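# Press in the gauge pin on the magnet-marked post

## Task

On the checking fixture, find the one post that has a yellow magnet on it. Drive that post's gauge pin fully home and keep it there for about one second; it is fine if the spring pushes it back out afterwards. Do not touch or move the gauge pins on the other three posts, and do not disturb the magnet.

## Robot and tools

Robot: two UR20 arms, left_arm and right_arm, each with a Robotiq 2F-85 two-finger gripper and a wrist camera (cam_left_wrist, cam_right_wrist, both 896x504). The arm bases sit at about (+0.060, +0.928, 0) m for left_arm and (-0.064, -0.817, 0) m for right_arm in the scene frame, each with a slight yaw.

Frames. Scene frame: origin on the table top midway between the arms, +z up, +x out over the table, left_arm on the +y side. Hand positions, quaternions, velocities and Hand targets in results are given in that arm's own base frame. Motion offsets are taken along the current Hand target's own axes. On the gripper, the fingers point along +z and open and close along y. end_effector_position is the spot between the pads when they are closed. Closed fingertips reach about 19 mm past it, and open ones about 6 mm. A block sticks out roughly 10 cm toward the gripper's +x.

execute_actions(actions, cameras). actions is a list of actions. Each action is a table of up to 15 rows, one row per 1/30 s step; if the table is shorter, its last row is held to fill 15 steps. Every row has 18 numbers in [-1, 1], with left_arm first and then right_arm. Each arm gets dx, dy, dz, rx, ry, rz, gripper position, force_limit and speed. The six pose numbers are an offset, not a pose: 1.0 equals 0.6 m or 180 degrees, and rx/ry/rz form one rotation vector. Within an action, every row counts from the Hand target as it was when the action began, so rows do not add up. A new action starts from the updated Hand target, so repeating an offset moves the arm further. Six zeros re-command the current Hand target, which is also how to end a push. Always resend each gripper's three numbers, because 0 is itself a command. Images come back only for an empty actions list or when cameras names them.

move(target, speed, blend, stop_force, zero, blocking, cameras). target is one 18-number row, laid out as above, or a list of up to 15 such rows. Every row is an offset from the same starting Hand targets, not from the row before it. The arms follow straight paths and do not avoid obstacles. speed is in m/s, from 0.002 to 4.2, default 0.25; one value for all paths or one per target. blend, in metres, rounds the corners of a list; 0 stops at each point. stop_force, in N from 6 to 120, ends an arm's path once the wrist senses that much push against its direction of travel. It is unreliable while the gripper rotates, and it cannot be used with blocking=false. zero (default true) re-zeroes the force sensors before the move. The result ends with a move: line: done, off_target, moving, held or fault, plus limits=paced (pose was clipped) or limits=held (steps were withheld). Keep all rows' finger numbers the same when giving a list.

wait(seconds 0 to 10) lets time run while commands are held. stop brakes a running move. zoom_image(camera, region [x0,y0,x1,y1] in pixels, at most 504x504) magnifies the latest image from a wrist camera. zero_wrist_force(arm) tares one arm's sensor. read_manual gives licence texts. finished_scene(scene 1 to 3) ends the scene and cannot be undone.

Gripper numbers. position: +1 is fully open (85 mm), about -0.8 brings the pads together, and -1 closes until blocked. force_limit and speed both range -1 to +1; speed is about 20, 85 and 150 mm/s at -1, 0 and +1. object_status: 0 moving, 1 blocked while opening, 2 blocked while closing (holding), 3 reached the command. position_measured is in counts: 3 is open, about 130 is 40 mm, 230 is pads together. For pressing a pin, a closed gripper pushing along its +z works well.

Results also show Hand target (the last commanded pose after clipping), Tool commands, joint positions and torques, Wrist force and torque in the end-effector axes (a push reads as force from the surface into the arm), motor temperatures, and, for execute_actions, end_effector_position at some steps. The gripper often stops a little short of its Hand target; the next command asks for it again.

Limits and cautions. Each step, commanded orientation is clipped to within 32 degrees of the measured one. Arms are stiff, so a target even slightly past a firm contact can trigger a fault. An outside force of roughly 150 N (±25), or joint torque at its limit (wrist joints 98.4 N m), stops that arm for 10 s. Press slowly with a modest stop_force, then back off in the same reply. Avoid paths near an arm's own base, and keep the two arms from touching; a clearance check may hold moves. Motors heat when holding, stretched out or pushing; MOTOR HOT appears at 70 °C and the brakes lock at 85 °C. Do not knock the magnet, the other pins or anything off the table; a fall fails the scene.

Each tool is called after ">>>" as name(argument=value, ...) on one line, values as JSON.

## Session

>>> execute_actions(actions=[])

Scene clock: 0.00 s.
left_arm: end_effector_position=(+0.6452, +0.5338, +0.3687) position_measured=3 object_status=3 end_effector_quat_wxyz=(+0.054, +0.895, -0.431, +0.101) | right_arm: end_effector_position=(+1.0094, -0.4085, +0.1239) position_measured=3 object_status=3 end_effector_quat_wxyz=(+0.497, -0.362, -0.574, -0.541)
Joint positions: left_arm=[0.541 -1.507 2.094 -2.179 -1.799 -1.706] | right_arm=[2.693 -2.576 -1.22 -2.623 2.507 -0.374]
Joint velocities: within noise
Joint torques (N m): no reading
Motor temperatures (°C): left_arm=[24 36 26 39 35 34] | right_arm=[29 36 36 38 34 39]
Wrist force (N): no reading
Wrist torque (N m): no reading
Wrist force, peak (N): no reading
Hand target: left_arm +0.6452, +0.5338, +0.3687; +0.054, +0.895, -0.431, +0.101 | right_arm +1.0094, -0.4085, +0.1239; +0.497, -0.362, -0.574, -0.541
Tool commands: left_gripper/position=+1.0 left_gripper/force_limit=+1.0 left_gripper/speed=+1.0 right_gripper/position=+1.0 right_gripper/force_limit=+1.0 right_gripper/speed=+1.0

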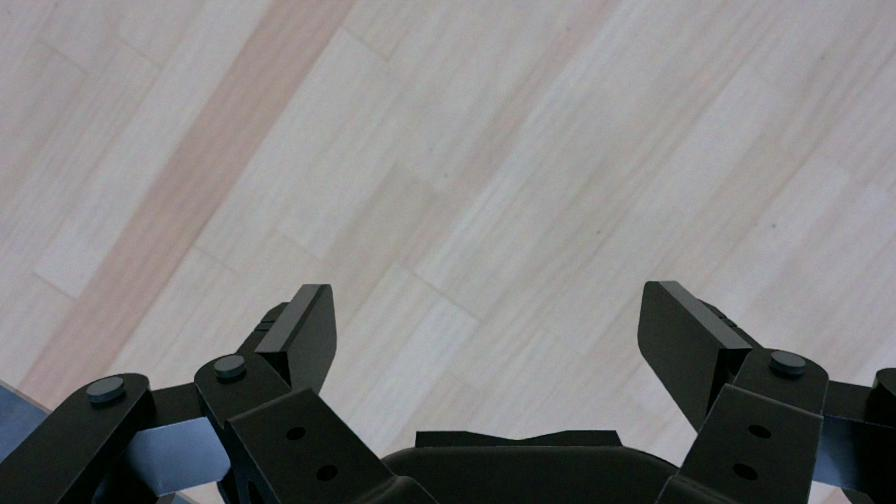

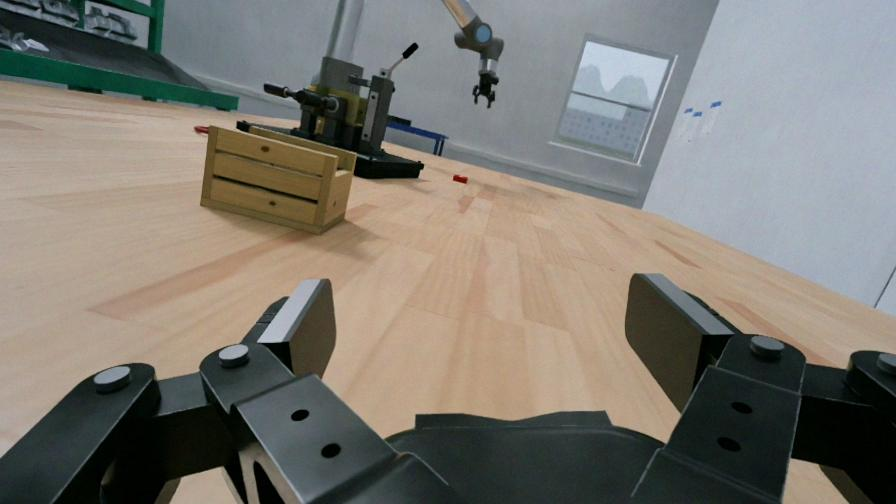

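>>> zoom_image(camera="cam_right_wrist", region=[180, 0, 500, 240])

Scaled by 1.575 from the camera's 896x504 image, which has a finer 1280x720 frame.

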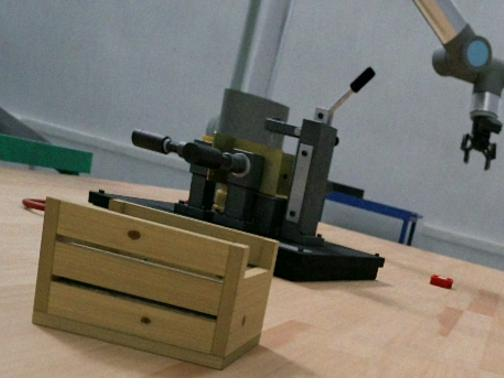

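>>> move(target=[0,0,0,0,0,0,1,1,1,0.53,-0.025,0.85,0,-0.139,0.083,-1,1,1], cameras=["cam_right_wrist"], speed=0.4)

>>> zoom_image(camera="cam_right_wrist", region=[150, 0, 650, 350])

Scene clock: 3.40 s.
left_arm: end_effector_position=(+0.6452, +0.5338, +0.3687) position_measured=3 object_status=3 end_effector_quat_wxyz=(+0.054, +0.895, -0.431, +0.101) | right_arm: end_effector_position=(+0.8263, +0.0501, +0.4668) position_measured=234 object_status=3 end_effector_quat_wxyz=(-0.427, +0.541, +0.616, +0.381)
Joint positions: left_arm=[0.541 -1.507 2.094 -2.179 -1.799 -1.706] | right_arm=[3.07 -1.747 -2.023 -1.426 2.743 1.045]
Joint torques (N m): left_arm=[-0.31 -101.83 -90.48 -10.26 -1.2 -1.49] | right_arm=[23.83 128.36 75.17 14.69 0.35 3.63]
Wrist force (N): left_arm=[0.1 0.2 0.0] | right_arm=[-0.8 1.5 0.5]
Wrist torque (N m): left_arm=[0.04 -0.01 0.00] | right_arm=[0.61 0.31 -0.30]
Wrist force, peak (N): left_arm=[0.5 -0.5 0.0] | right_arm=[-2.7 -0.3 -3.4]
Hand target: left_arm +0.6452, +0.5338, +0.3687; +0.054, +0.895, -0.431, +0.101 | right_arm +0.8263, +0.0501, +0.4668; -0.427, +0.541, +0.616, +0.381
Off the commanded pose: left_arm 0.000 m, 0 deg | right_arm 0.000 m, 0 deg.
move: done
camera_calibration:
cam_right_wrist: T_world_to_cam=[[0.992389, 0.12088, -0.0235105, -0.802769], [0.0575572, -0.624086, -0.779233, 0.363245], [-0.108866, 0.771948, -0.626294, 0.470156], [0, 0, 0, 1]] pos_world=[0.826936, -0.039202, 0.558634]
Images, in order (width x height): cam_right_wrist 896x504.

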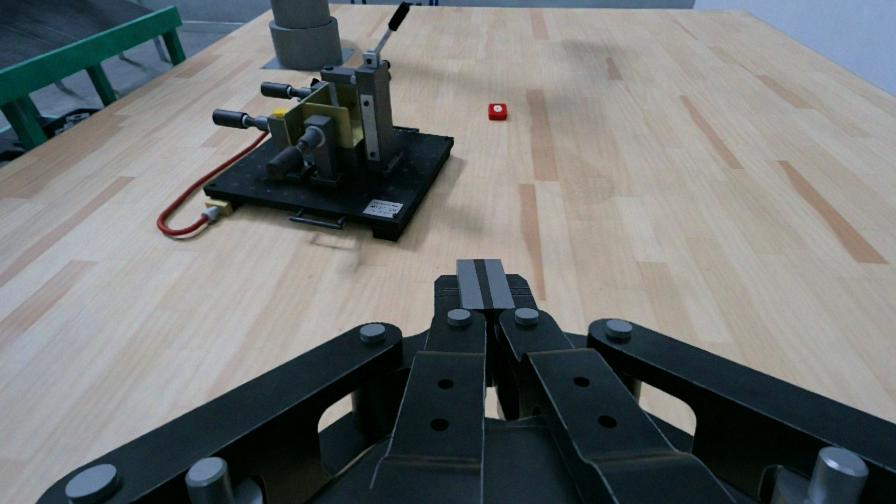

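Scaled by 1.008 from the camera's 896x504 image, which has a finer 1280x720 frame.

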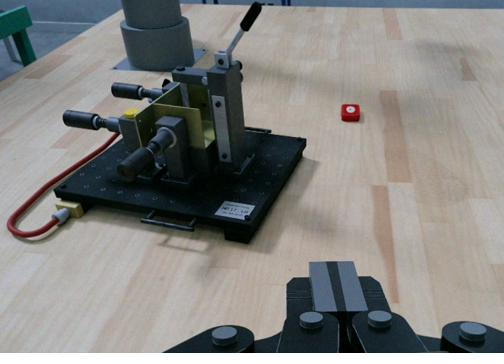

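>>> zoom_image(camera="cam_right_wrist", region=[200, 50, 420, 200])

Scaled by 2.291 from the camera's 896x504 image, which has a finer 1280x720 frame.

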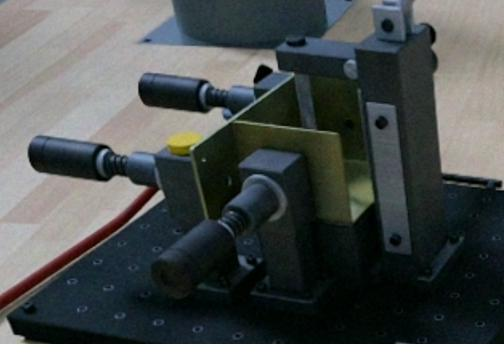

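>>> move(target=[0,0,0,0,0,0,1,1,1,0.172,-0.643,0.737,-0.244,-0.021,0.115,-1,1,1], speed=0.4, cameras=["cam_right_wrist"])

>>> zoom_image(camera="cam_right_wrist", region=[100, 0, 600, 350])

Scene clock: 7.43 s.
left_arm: end_effector_position=(+0.6452, +0.5338, +0.3687) position_measured=3 object_status=3 end_effector_quat_wxyz=(+0.054, +0.895, -0.431, +0.101) | right_arm: end_effector_position=(+0.3880, +0.4496, +0.4087) position_measured=234 object_status=3 end_effector_quat_wxyz=(-0.235, +0.772, +0.338, +0.484)
Joint positions: left_arm=[0.541 -1.507 2.094 -2.179 -1.799 -1.706] | right_arm=[4.765 -1.36 -2.926 0.576 0.898 3.559]
Joint torques (N m): left_arm=[0.01 -98.12 -92.12 -9.68 -1.05 -0.8] | right_arm=[22.76 16.64 66.23 4.06 -6.23 5.31]
Wrist force (N): left_arm=[0.3 -0.1 0.2] | right_arm=[-0.9 1.7 1.1]
Wrist torque (N m): left_arm=[0.00 -0.05 0.00] | right_arm=[0.73 0.38 -0.22]
Wrist force, peak (N): left_arm=[0.1 -0.4 -0.4] | right_arm=[-0.6 5.4 -2.3]
Hand target: left_arm +0.6452, +0.5338, +0.3687; +0.054, +0.895, -0.431, +0.101 | right_arm +0.3880, +0.4496, +0.4088; -0.235, +0.772, +0.338, +0.484
Off the commanded pose: left_arm 0.000 m, 0 deg | right_arm 0.000 m, 0 deg.
move: done
camera_calibration:
cam_right_wrist: T_world_to_cam=[[0.745065, -0.663701, -0.0661814, 0.0485439], [-0.49417, -0.482649, -0.723081, 0.720102], [0.447967, 0.571447, -0.687585, -0.0231795], [0, 0, 0, 1]] pos_world=[0.330068, 0.393021, 0.507967]
Images, in order (width x height): cam_right_wrist 896x504.

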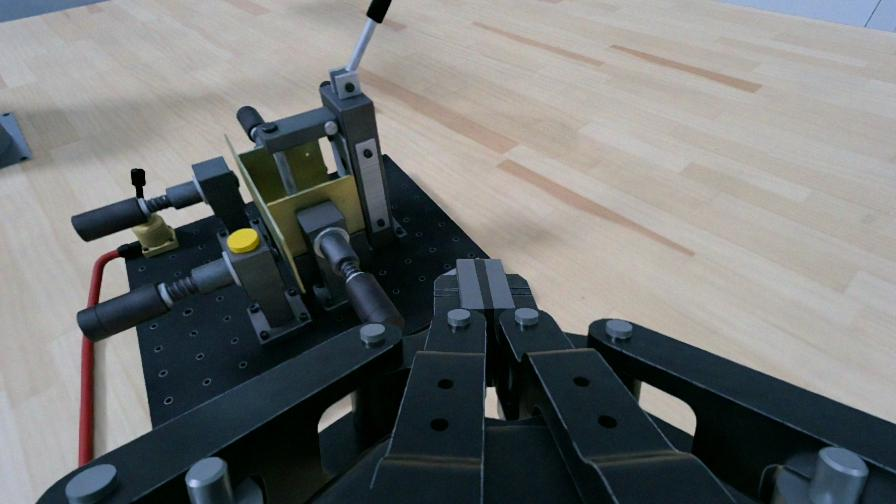

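Scaled by 1.008 from the camera's 896x504 image, which has a finer 1280x720 frame.

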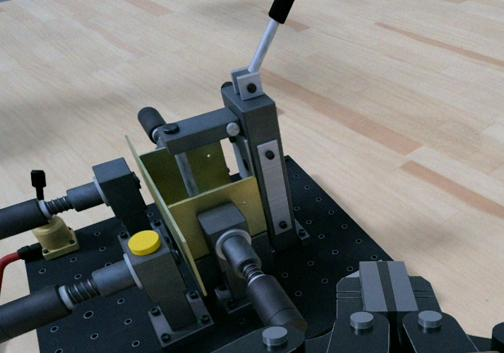

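>>> move(target=[0,0,0,0,0,0,1,1,1,-0.192,-0.735,0.162,-0.244,-0.021,0.115,-1,1,1], speed=0.3, cameras=["cam_right_wrist"])

>>> zoom_image(camera="cam_right_wrist", region=[250, 50, 650, 350])

Scene clock: 10.63 s.
left_arm: end_effector_position=(+0.6452, +0.5338, +0.3687) position_measured=3 object_status=3 end_effector_quat_wxyz=(+0.054, +0.895, -0.431, +0.101) | right_arm: end_effector_position=(+0.0796, +0.7740, +0.2792) position_measured=234 object_status=3 end_effector_quat_wxyz=(-0.001, +0.865, +0.000, +0.501)
Joint positions: left_arm=[0.541 -1.507 2.094 -2.179 -1.799 -1.706] | right_arm=[5.234 -1.755 -2.206 -1.462 0.718 5.567]
Joint torques (N m): left_arm=[1.66 -108.01 -96.45 -10.14 -0.75 -1.06] | right_arm=[-15.59 71.73 84.84 1.46 2.17 4.9]
Wrist force (N): left_arm=[0.0 -0.3 -0.1] | right_arm=[0.3 1.6 0.4]
Wrist torque (N m): left_arm=[-0.05 0.01 0.00] | right_arm=[0.79 0.07 -0.14]
Wrist force, peak (N): left_arm=[0.4 -0.4 -0.1] | right_arm=[-0.3 5.5 0.9]
Hand target: left_arm +0.6452, +0.5338, +0.3687; +0.054, +0.895, -0.431, +0.101 | right_arm +0.0796, +0.7741, +0.2792; -0.001, +0.865, +0.000, +0.501
Off the commanded pose: left_arm 0.000 m, 0 deg | right_arm 0.000 m, 0 deg.
move: done
camera_calibration:
cam_right_wrist: T_world_to_cam=[[-0.0063078, -0.99947, -0.0319378, 0.795281], [-0.749421, 0.0258706, -0.661589, 0.240235], [0.662064, 0.0197617, -0.749187, 0.267667], [0, 0, 0, 1]] pos_world=[0.0078406, 0.783355, 0.384869]
Images, in order (width x height): cam_right_wrist 896x504.

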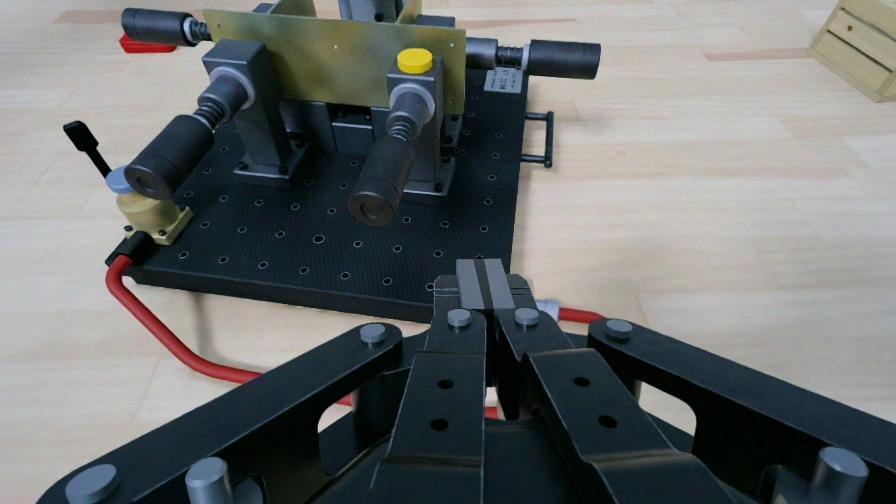

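Scaled by 1.260 from the camera's 896x504 image, which has a finer 1280x720 frame.

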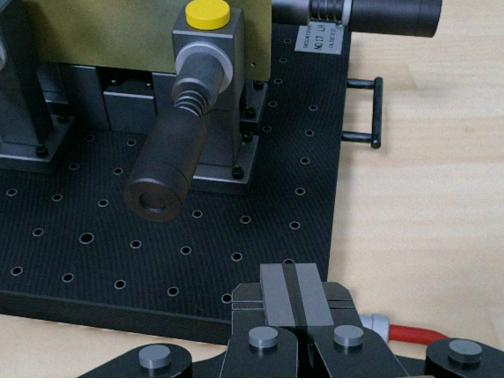

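>>> move(target=[0,0,0,0,0,0,1,1,1,-0.06,-0.1233,0.273,-0.053,0.0556,0.0305,-1,1,1], speed=0.15, cameras=["cam_right_wrist"])

>>> zoom_image(camera="cam_right_wrist", region=[300, 50, 650, 330])

Scene clock: 13.50 s.
left_arm: end_effector_position=(+0.6452, +0.5338, +0.3687) position_measured=3 object_status=3 end_effector_quat_wxyz=(+0.054, +0.895, -0.431, +0.101) | right_arm: end_effector_position=(+0.2034, +0.8485, +0.1666) position_measured=234 object_status=3 end_effector_quat_wxyz=(+0.046, +0.815, -0.083, +0.572)
Joint positions: left_arm=[0.541 -1.507 2.094 -2.179 -1.799 -1.706] | right_arm=[5.053 -2.029 -2.078 -1.548 0.619 5.768]
Joint torques (N m): left_arm=[-0.92 -104.33 -90.61 -10.52 -0.44 -1.5] | right_arm=[-28.26 118.68 75.78 -0.77 -6.74 5.13]
Wrist force (N): left_arm=[0.0 -0.2 -0.1] | right_arm=[-1.0 0.5 0.5]
Wrist torque (N m): left_arm=[-0.03 0.01 0.00] | right_arm=[0.55 0.36 -0.09]
Wrist force, peak (N): left_arm=[0.4 -0.3 -0.2] | right_arm=[0.8 2.9 -1.2]
Hand target: left_arm +0.6452, +0.5338, +0.3687; +0.054, +0.895, -0.431, +0.101 | right_arm +0.2035, +0.8485, +0.1665; +0.047, +0.815, -0.083, +0.572
Off the commanded pose: left_arm 0.000 m, 0 deg | right_arm 0.000 m, 0 deg.
move: done
camera_calibration:
cam_right_wrist: T_world_to_cam=[[-0.190671, -0.980399, -0.0496145, 0.891169], [-0.605462, 0.157234, -0.780188, 0.135659], [0.772697, -0.118719, -0.623575, 0.173941], [0, 0, 0, 1]] pos_world=[0.117653, 0.873022, 0.258519]
Images, in order (width x height): cam_right_wrist 896x504.

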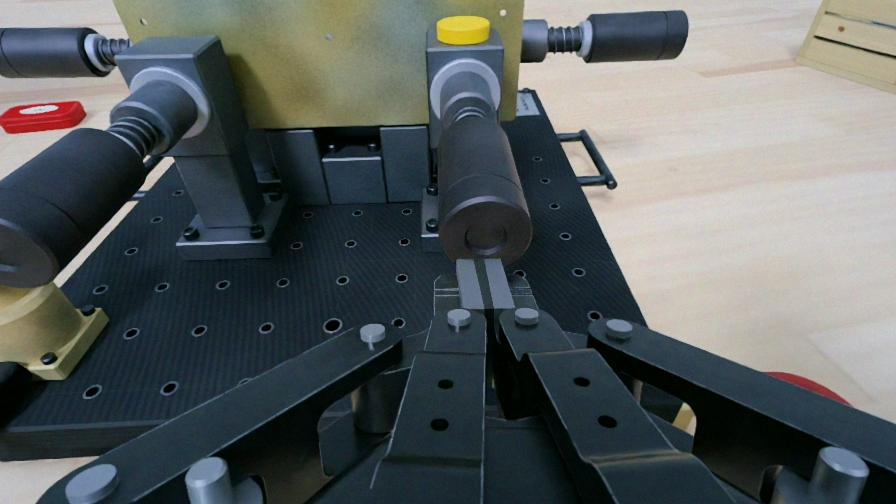

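Scaled by 1.440 from the camera's 896x504 image, which has a finer 1280x720 frame.

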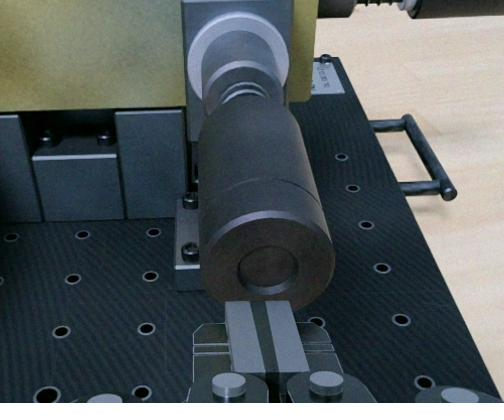

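>>> move(target=[0,0,0,0,0,0,1,1,1,-0.0107,0.0035,0.0045,0,0,0,-1,1,1], speed=0.1)

>>> move(target=[0,0,0,0,0,0,1,1,1,0.0455,0,0.1253,0,0,0,-1,1,1], speed=0.015, stop_force=45, cameras=["cam_right_wrist"])

>>> zoom_image(camera="cam_right_wrist", region=[300, 50, 650, 330])

Scene clock: 14.70 s.
left_arm: end_effector_position=(+0.6452, +0.5338, +0.3687) position_measured=3 object_status=3 end_effector_quat_wxyz=(+0.054, +0.895, -0.431, +0.101) | right_arm: end_effector_position=(+0.2035, +0.8466, +0.1597) position_measured=234 object_status=3 end_effector_quat_wxyz=(+0.047, +0.815, -0.083, +0.572)
Joint positions: left_arm=[0.541 -1.507 2.094 -2.179 -1.799 -1.706] | right_arm=[5.054 -2.035 -2.082 -1.538 0.62 5.77]
Joint torques (N m): left_arm=[0.85 -101.28 -93.89 -10.14 -0.69 -0.73] | right_arm=[27.64 127.81 41.18 8.38 2.57 5.45]
Wrist force (N): left_arm=[0.0 0.0 0.0] | right_arm=[-0.7 0.5 0.5]
Wrist torque (N m): left_arm=[0.00 0.01 0.00] | right_arm=[0.54 0.31 -0.07]
Wrist force, peak (N): left_arm=[0.1 -0.4 0.0] | right_arm=[-0.9 0.9 0.9]
Hand target: left_arm +0.6452, +0.5338, +0.3687; +0.054, +0.895, -0.431, +0.101 | right_arm +0.2035, +0.8465, +0.1595; +0.047, +0.815, -0.083, +0.572
Off the commanded pose: left_arm 0.000 m, 0 deg | right_arm 0.000 m, 0 deg.
move: done

Scene clock: 18.70 s.
left_arm: end_effector_position=(+0.6452, +0.5338, +0.3687) position_measured=3 object_status=3 end_effector_quat_wxyz=(+0.054, +0.895, -0.431, +0.101) | right_arm: end_effector_position=(+0.2438, +0.8388, +0.1596) position_measured=234 object_status=3 end_effector_quat_wxyz=(+0.047, +0.815, -0.083, +0.572)
Joint positions: left_arm=[0.541 -1.507 2.094 -2.179 -1.799 -1.706] | right_arm=[5.013 -2.027 -2.107 -1.486 0.587 5.727]
Joint torques (N m): left_arm=[1.81 -96.26 -92.54 -10.61 -0.92 -0.33] | right_arm=[-19.61 119.26 53.72 -5.82 -0.2 5.12]
Wrist force (N): left_arm=[-0.2 0.2 -0.2] | right_arm=[-16.4 1.3 -41.7]
Wrist torque (N m): left_arm=[0.03 0.04 0.00] | right_arm=[0.56 0.48 0.14]
Wrist force, peak (N): left_arm=[-0.1 -0.6 -0.2] | right_arm=[-24.8 13.3 -92.6]
Hand target: left_arm +0.6452, +0.5338, +0.3687; +0.054, +0.895, -0.431, +0.101 | right_arm +0.2438, +0.8388, +0.1596; +0.047, +0.815, -0.083, +0.572 (not the last commanded pose)
Off the commanded pose: left_arm 0.000 m, 0 deg | right_arm 0.039 m, 0 deg.
move: contact (right_arm)
camera_calibration:
cam_right_wrist: T_world_to_cam=[[-0.190943, -0.980343, -0.0496828, 0.889101], [-0.605283, 0.157436, -0.780286, 0.155852], [0.77277, -0.118918, -0.623446, 0.137361], [0, 0, 0, 1]] pos_world=[0.157953, 0.863422, 0.251419]
Images, in order (width x height): cam_right_wrist 896x504.

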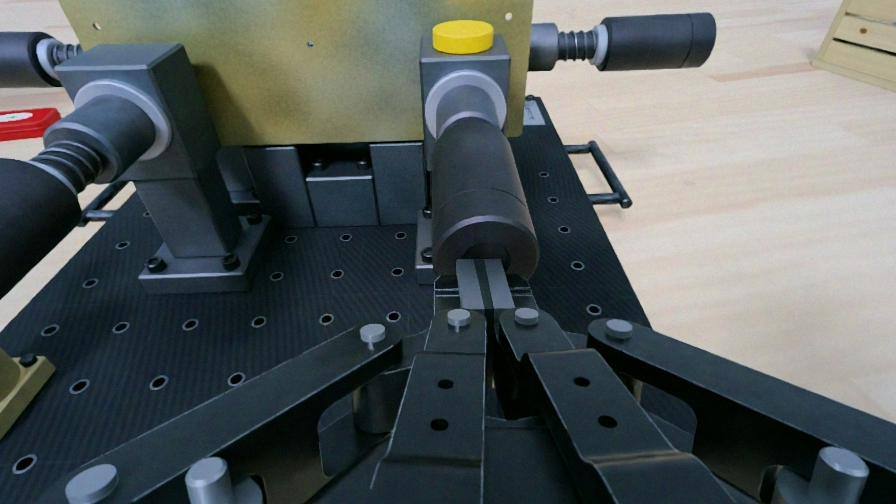

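Scaled by 1.440 from the camera's 896x504 image, which has a finer 1280x720 frame.

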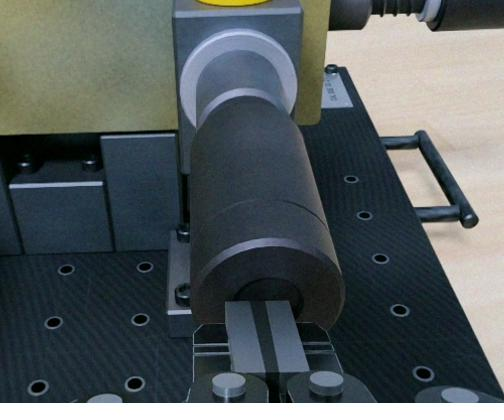

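>>> wait(seconds=1.3)

>>> move(target=[0,0,0,0,0,0,1,1,1,-0.0398,0,-0.1096,0,0,0,-1,1,1], speed=0.06, cameras=["cam_right_wrist"])

Scene clock: 20.40 s.
left_arm: end_effector_position=(+0.6452, +0.5338, +0.3687) position_measured=3 object_status=3 end_effector_quat_wxyz=(+0.054, +0.895, -0.431, +0.101) | right_arm: end_effector_position=(+0.2438, +0.8388, +0.1596) position_measured=234 object_status=3 end_effector_quat_wxyz=(+0.047, +0.815, -0.083, +0.572)
Joint positions: left_arm=[0.541 -1.507 2.094 -2.179 -1.799 -1.706] | right_arm=[5.013 -2.027 -2.107 -1.486 0.587 5.727]
Joint torques (N m): left_arm=[0.83 -98.11 -91.41 -10.63 -0.76 -1.26] | right_arm=[-20.8 120.77 53.51 -2.41 0 5.33]
Wrist force (N): left_arm=[0.3 -0.1 -0.2] | right_arm=[-15.7 1.5 -40.2]
Wrist torque (N m): left_arm=[-0.02 -0.04 0.00] | right_arm=[0.59 0.51 0.14]
Wrist force, peak (N): left_arm=[0.1 -0.5 -0.1] | right_arm=[-16.6 1.1 -41.6]
Hand target: left_arm +0.6452, +0.5338, +0.3687; +0.054, +0.895, -0.431, +0.101 | right_arm +0.2438, +0.8388, +0.1596; +0.047, +0.815, -0.083, +0.572 (not the last commanded pose)
Tool commands: left_gripper/position=+1.0 left_gripper/force_limit=+1.0 left_gripper/speed=+1.0 right_gripper/position=-1.0 right_gripper/force_limit=+1.0 right_gripper/speed=+1.0
Off the commanded pose: left_arm 0.000 m, 0 deg | right_arm 0.039 m, 0 deg.
wait: 1.30 s; at rest from the start

Scene clock: 21.97 s.
left_arm: end_effector_position=(+0.6452, +0.5338, +0.3687) position_measured=3 object_status=3 end_effector_quat_wxyz=(+0.054, +0.895, -0.431, +0.101) | right_arm: end_effector_position=(+0.1752, +0.8520, +0.1595) position_measured=234 object_status=3 end_effector_quat_wxyz=(+0.047, +0.815, -0.083, +0.572)
Joint positions: left_arm=[0.541 -1.507 2.094 -2.179 -1.799 -1.706] | right_arm=[5.081 -2.042 -2.064 -1.571 0.642 5.797]
Joint torques (N m): left_arm=[0.37 -99.42 -91.13 -9.99 -0.45 -0.59] | right_arm=[24.51 127.52 70.36 -2.42 3.86 4.76]
Wrist force (N): left_arm=[0.0 -0.2 -0.2] | right_arm=[0.0 1.3 1.5]
Wrist torque (N m): left_arm=[-0.03 0.00 0.00] | right_arm=[0.68 0.12 -0.13]
Wrist force, peak (N): left_arm=[0.1 -0.4 0.0] | right_arm=[-15.4 1.1 -39.6]
Hand target: left_arm +0.6452, +0.5338, +0.3687; +0.054, +0.895, -0.431, +0.101 | right_arm +0.1751, +0.8520, +0.1595; +0.047, +0.815, -0.083, +0.572
Off the commanded pose: left_arm 0.000 m, 0 deg | right_arm 0.000 m, 0 deg.
move: done
camera_calibration:
cam_right_wrist: T_world_to_cam=[[-0.190868, -0.980354, -0.0497452, 0.888859], [-0.605295, 0.15744, -0.780276, 0.112184], [0.772779, -0.11882, -0.623454, 0.191783], [0, 0, 0, 1]] pos_world=[0.0893534, 0.876522, 0.251319]
Images, in order (width x height): cam_right_wrist 896x504.

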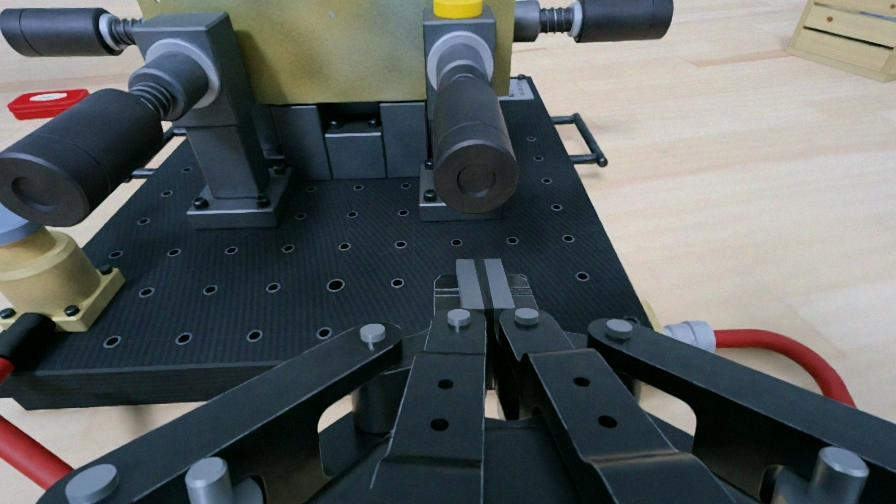

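>>> finished_scene(scene=1)

The scene is finished: the task was done.


## Next scene

The same job, from a new start.

>>> execute_actions(actions=[])

Scene clock: 0.00 s.
left_arm: end_effector_position=(+1.6020, +0.5513, +0.3701) position_measured=3 object_status=3 end_effector_quat_wxyz=(-0.049, +0.940, +0.190, +0.279) | right_arm: end_effector_position=(+0.4481, +0.4679, +0.3319) position_measured=3 object_status=3 end_effector_quat_wxyz=(-0.272, +0.502, +0.649, +0.503)
Joint positions: left_arm=[0.193 -0.686 0.985 -2.439 -1.472 -3.319] | right_arm=[4.007 -1.969 -2.772 1.193 2.076 2.519]
Joint velocities: within noise
Joint torques (N m): no reading
Motor temperatures (°C): left_arm=[24 35 26 38 34 34] | right_arm=[28 35 36 37 34 38]
Wrist force (N): no reading
Wrist torque (N m): no reading
Wrist force, peak (N): no reading
Hand target: left_arm +1.6020, +0.5513, +0.3701; -0.049, +0.940, +0.190, +0.279 | right_arm +0.4481, +0.4679, +0.3319; -0.272, +0.502, +0.649, +0.503
Tool commands: left_gripper/position=+1.0 left_gripper/force_limit=+1.0 left_gripper/speed=+1.0 right_gripper/position=+1.0 right_gripper/force_limit=+1.0 right_gripper/speed=+1.0
camera_calibration:
cam_left_wrist: T_world_to_cam=[[0.359759, -0.933045, -0.000644322, -0.0546982], [-0.905937, -0.349141, -0.239538, 1.75183], [0.223274, 0.0867594, -0.970887, 0.0836019], [0, 0, 0, 1]] pos_world=[1.58806, 0.553346, 0.500761]
cam_right_wrist: T_world_to_cam=[[0.936397, -0.0141338, 0.350658, -0.517198], [0.256442, -0.654562, -0.711187, 0.443258], [0.239579, 0.755877, -0.609305, -0.132345], [0, 0, 0, 1]] pos_world=[0.40234, 0.382866, 0.41596]

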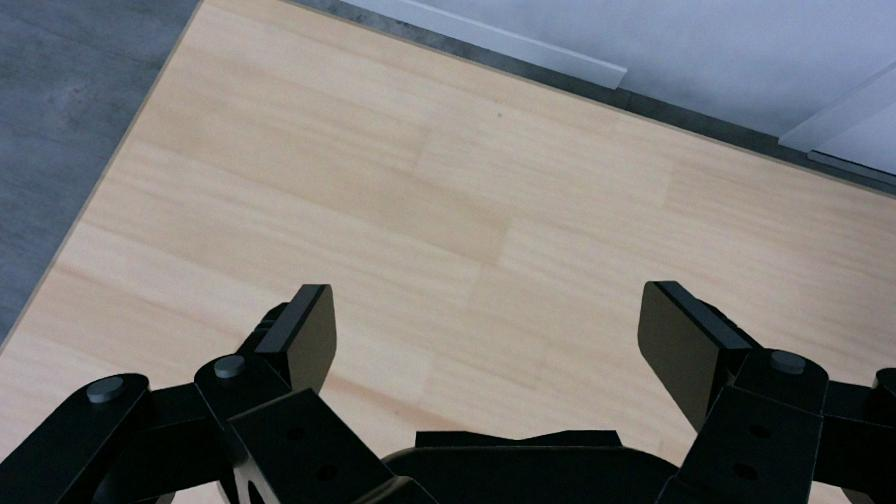

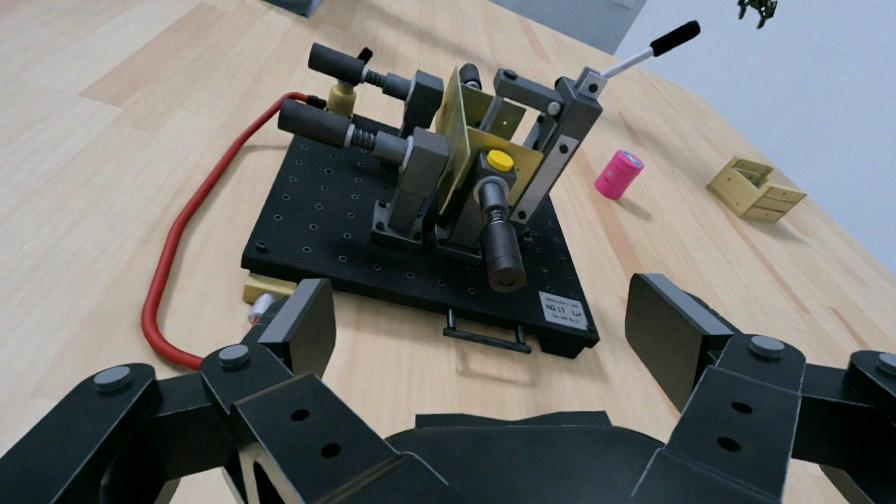

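>>> move(target=[0,0,0,0,0,0,1,1,1,-0.21,0.085,0.307,0.057,0.0134,0.111,-1,1,0], speed=0.2, cameras=["cam_right_wrist"])

>>> zoom_image(camera="cam_right_wrist", region=[300, 50, 650, 330])

Scene clock: 2.50 s.
left_arm: end_effector_position=(+1.6020, +0.5513, +0.3701) position_measured=3 object_status=3 end_effector_quat_wxyz=(-0.049, +0.940, +0.190, +0.279) | right_arm: end_effector_position=(+0.5670, +0.5901, +0.1794) position_measured=232 object_status=3 end_effector_quat_wxyz=(-0.412, +0.570, +0.588, +0.399)
Joint positions: left_arm=[0.193 -0.686 0.985 -2.439 -1.472 -3.319] | right_arm=[3.905 -2.294 -2.474 1.126 2.345 2.777]
Joint torques (N m): left_arm=[-0.81 -271.99 -105.17 -11.72 0.72 -0.13] | right_arm=[-17.5 122.9 21.91 2.77 6.84 3.54]
Wrist force (N): left_arm=[0.1 0.2 -0.2] | right_arm=[-0.9 0.7 -0.5]
Wrist torque (N m): left_arm=[0.04 -0.01 0.00] | right_arm=[0.11 0.28 -0.47]
Wrist force, peak (N): left_arm=[0.6 -0.5 -0.3] | right_arm=[-1.7 2.2 1.7]
Hand target: left_arm +1.6020, +0.5513, +0.3701; -0.049, +0.940, +0.190, +0.279 | right_arm +0.5671, +0.5902, +0.1793; -0.412, +0.570, +0.588, +0.399
Off the commanded pose: left_arm 0.000 m, 0 deg | right_arm 0.000 m, 0 deg.
move: done
camera_calibration:
cam_right_wrist: T_world_to_cam=[[0.999094, 0.0287268, -0.0313884, -0.565536], [-0.006502, -0.625953, -0.779834, 0.528787], [-0.0420498, 0.779332, -0.625199, -0.197353], [0, 0, 0, 1]] pos_world=[0.560164, 0.501045, 0.271229]
Images, in order (width x height): cam_right_wrist 896x504.

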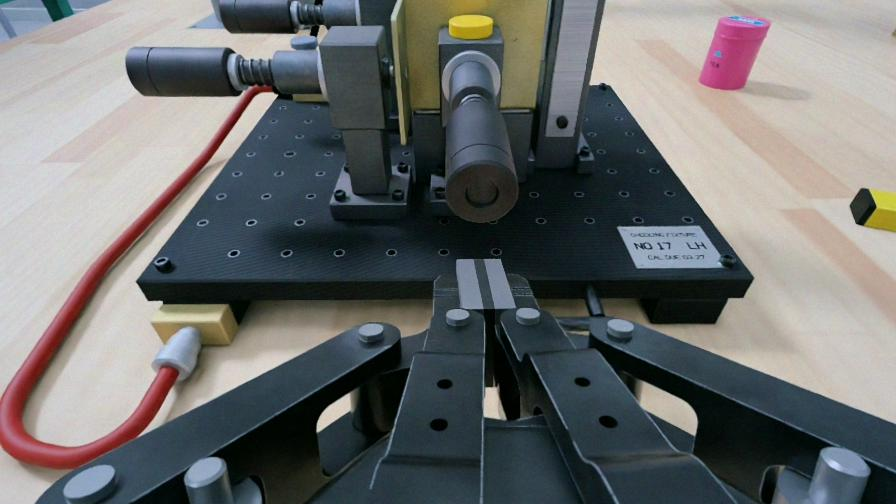

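Scaled by 1.440 from the camera's 896x504 image, which has a finer 1280x720 frame.

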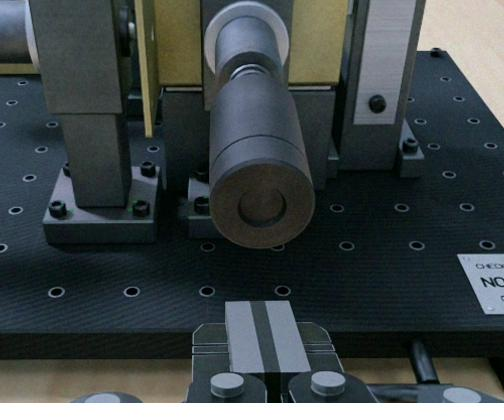

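>>> move(target=[0,0,0,0,0,0,1,1,1,0.0026,0.0067,0.1015,0,0,0,-1,1,0], speed=0.12)

>>> move(target=[0,0,0,0,0,0,1,1,1,0.0457,0.0015,0.1253,0,0,0,-1,1,0], speed=0.015, stop_force=45, cameras=["cam_right_wrist"])

>>> wait(seconds=1.1)

Scene clock: 3.93 s.
left_arm: end_effector_position=(+1.6020, +0.5513, +0.3701) position_measured=3 object_status=3 end_effector_quat_wxyz=(-0.049, +0.940, +0.190, +0.279) | right_arm: end_effector_position=(+0.5692, +0.6479, +0.1599) position_measured=232 object_status=3 end_effector_quat_wxyz=(-0.412, +0.570, +0.588, +0.399)
Joint positions: left_arm=[0.193 -0.686 0.985 -2.439 -1.472 -3.319] | right_arm=[3.967 -2.33 -2.422 1.138 2.29 2.817]
Joint torques (N m): left_arm=[2.45 -276.69 -104.03 -11.41 0.76 -0.71] | right_arm=[22.91 134.55 20.91 13.48 -2.62 5.48]
Wrist force (N): left_arm=[0.2 0.1 -0.3] | right_arm=[-1.0 -0.3 -0.2]
Wrist torque (N m): left_arm=[0.03 -0.04 0.00] | right_arm=[0.05 0.39 -0.37]
Wrist force, peak (N): left_arm=[0.5 0.1 -0.1] | right_arm=[-0.5 0.3 -2.0]
Hand target: left_arm +1.6020, +0.5513, +0.3701; -0.049, +0.940, +0.190, +0.279 | right_arm +0.5693, +0.6481, +0.1599; -0.412, +0.570, +0.588, +0.399
Off the commanded pose: left_arm 0.000 m, 0 deg | right_arm 0.000 m, 0 deg.
move: done

Scene clock: 7.37 s.
left_arm: end_effector_position=(+1.6020, +0.5513, +0.3701) position_measured=3 object_status=3 end_effector_quat_wxyz=(-0.049, +0.940, +0.190, +0.279) | right_arm: end_effector_position=(+0.5686, +0.6808, +0.1598) position_measured=232 object_status=3 end_effector_quat_wxyz=(-0.412, +0.570, +0.588, +0.399)
Joint positions: left_arm=[0.193 -0.686 0.985 -2.439 -1.472 -3.319] | right_arm=[4.002 -2.331 -2.396 1.126 2.259 2.838]
Joint torques (N m): left_arm=[3.37 -276.26 -104.64 -11.54 1.33 -0.83] | right_arm=[9.69 148.66 11.61 8.47 8.42 -7.82]
Wrist force (N): left_arm=[0.1 0.0 -0.2] | right_arm=[-7.2 2.2 -45.1]
Wrist torque (N m): left_arm=[0.00 -0.02 0.00] | right_arm=[-0.03 0.43 -0.17]
Wrist force, peak (N): left_arm=[0.6 -0.2 -0.2] | right_arm=[-24.3 0.6 -112.5]
Hand target: left_arm +1.6020, +0.5513, +0.3701; -0.049, +0.940, +0.190, +0.279 | right_arm +0.5686, +0.6808, +0.1599; -0.412, +0.570, +0.588, +0.399 (not the last commanded pose)
Off the commanded pose: left_arm 0.000 m, 0 deg | right_arm 0.047 m, 0 deg.
move: contact (right_arm)
camera_calibration:
cam_right_wrist: T_world_to_cam=[[0.999085, 0.0287539, -0.031669, -0.570294], [-0.00670394, -0.625956, -0.77983, 0.5704], [-0.0422466, 0.779328, -0.62519, -0.280115], [0, 0, 0, 1]] pos_world=[0.561762, 0.591745, 0.251629]
Images, in order (width x height): cam_right_wrist 896x504.

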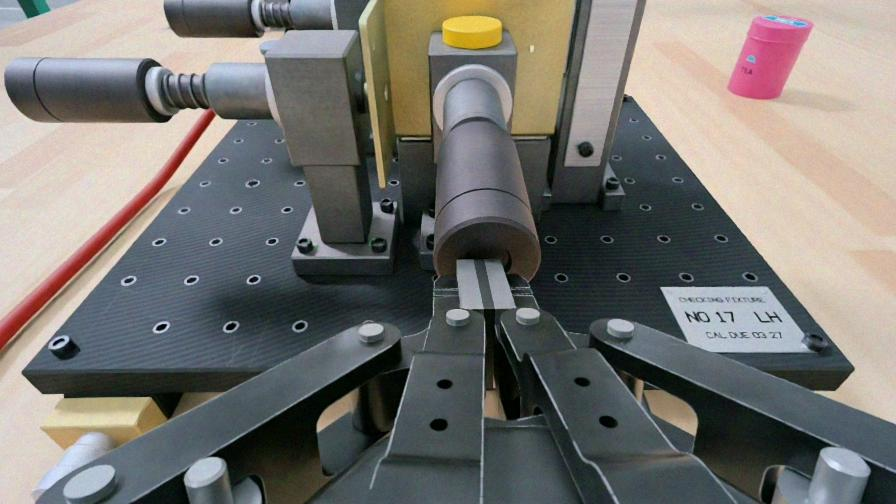

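Scene clock: 8.47 s.
left_arm: end_effector_position=(+1.6020, +0.5513, +0.3701) position_measured=3 object_status=3 end_effector_quat_wxyz=(-0.049, +0.940, +0.190, +0.279) | right_arm: end_effector_position=(+0.5686, +0.6808, +0.1599) position_measured=232 object_status=3 end_effector_quat_wxyz=(-0.412, +0.570, +0.588, +0.399)
Joint positions: left_arm=[0.193 -0.686 0.985 -2.439 -1.472 -3.319] | right_arm=[4.002 -2.331 -2.396 1.126 2.259 2.838]
Joint torques (N m): left_arm=[-0.97 -275.33 -102.71 -11.52 0.76 -0.96] | right_arm=[10.05 155.83 12.62 9.02 8.87 -7.54]
Wrist force (N): left_arm=[-0.1 -0.1 -0.3] | right_arm=[-6.4 1.9 -42.8]
Wrist torque (N m): left_arm=[-0.02 0.01 0.00] | right_arm=[-0.07 0.46 -0.18]
Wrist force, peak (N): left_arm=[0.4 -0.2 -0.4] | right_arm=[-7.2 2.1 -45.0]
Hand target: left_arm +1.6020, +0.5513, +0.3701; -0.049, +0.940, +0.190, +0.279 | right_arm +0.5686, +0.6808, +0.1599; -0.412, +0.570, +0.588, +0.399 (not the last commanded pose)
Tool commands: left_gripper/position=+1.0 left_gripper/force_limit=+1.0 left_gripper/speed=+1.0 right_gripper/position=-1.0 right_gripper/force_limit=+1.0 right_gripper/speed=+0.0
Off the commanded pose: left_arm 0.000 m, 0 deg | right_arm 0.047 m, 0 deg.
wait: 1.10 s; at rest by 0.17 s

>>> move(target=[0,0,0,0,0,0,1,1,1,-0.0285,-0.0009,-0.0783,0,0,0,-1,1,0], speed=0.06)

>>> finished_scene(scene=2)

Scene clock: 9.97 s.
left_arm: end_effector_position=(+1.6020, +0.5513, +0.3701) position_measured=3 object_status=3 end_effector_quat_wxyz=(-0.049, +0.940, +0.190, +0.279) | right_arm: end_effector_position=(+0.5696, +0.6310, +0.1599) position_measured=232 object_status=3 end_effector_quat_wxyz=(-0.412, +0.570, +0.588, +0.399)
Joint positions: left_arm=[0.193 -0.686 0.985 -2.439 -1.472 -3.319] | right_arm=[3.949 -2.33 -2.435 1.143 2.307 2.806]
Joint torques (N m): left_arm=[-3.97 -273.11 -102.31 -11.46 1.38 -1.07] | right_arm=[-24.17 171.19 -4.34 14.5 8.24 -6.29]
Wrist force (N): left_arm=[0.2 0.1 0.2] | right_arm=[-0.4 0.0 0.4]
Wrist torque (N m): left_arm=[0.01 -0.04 -0.01] | right_arm=[0.09 0.26 0.02]
Wrist force, peak (N): left_arm=[0.3 -0.3 -0.4] | right_arm=[-6.2 1.7 -42.9]
Hand target: left_arm +1.6020, +0.5513, +0.3701; -0.049, +0.940, +0.190, +0.279 | right_arm +0.5696, +0.6308, +0.1599; -0.412, +0.570, +0.588, +0.399
Off the commanded pose: left_arm 0.000 m, 0 deg | right_arm 0.000 m, 0 deg.
move: done

The scene is finished: the task was done.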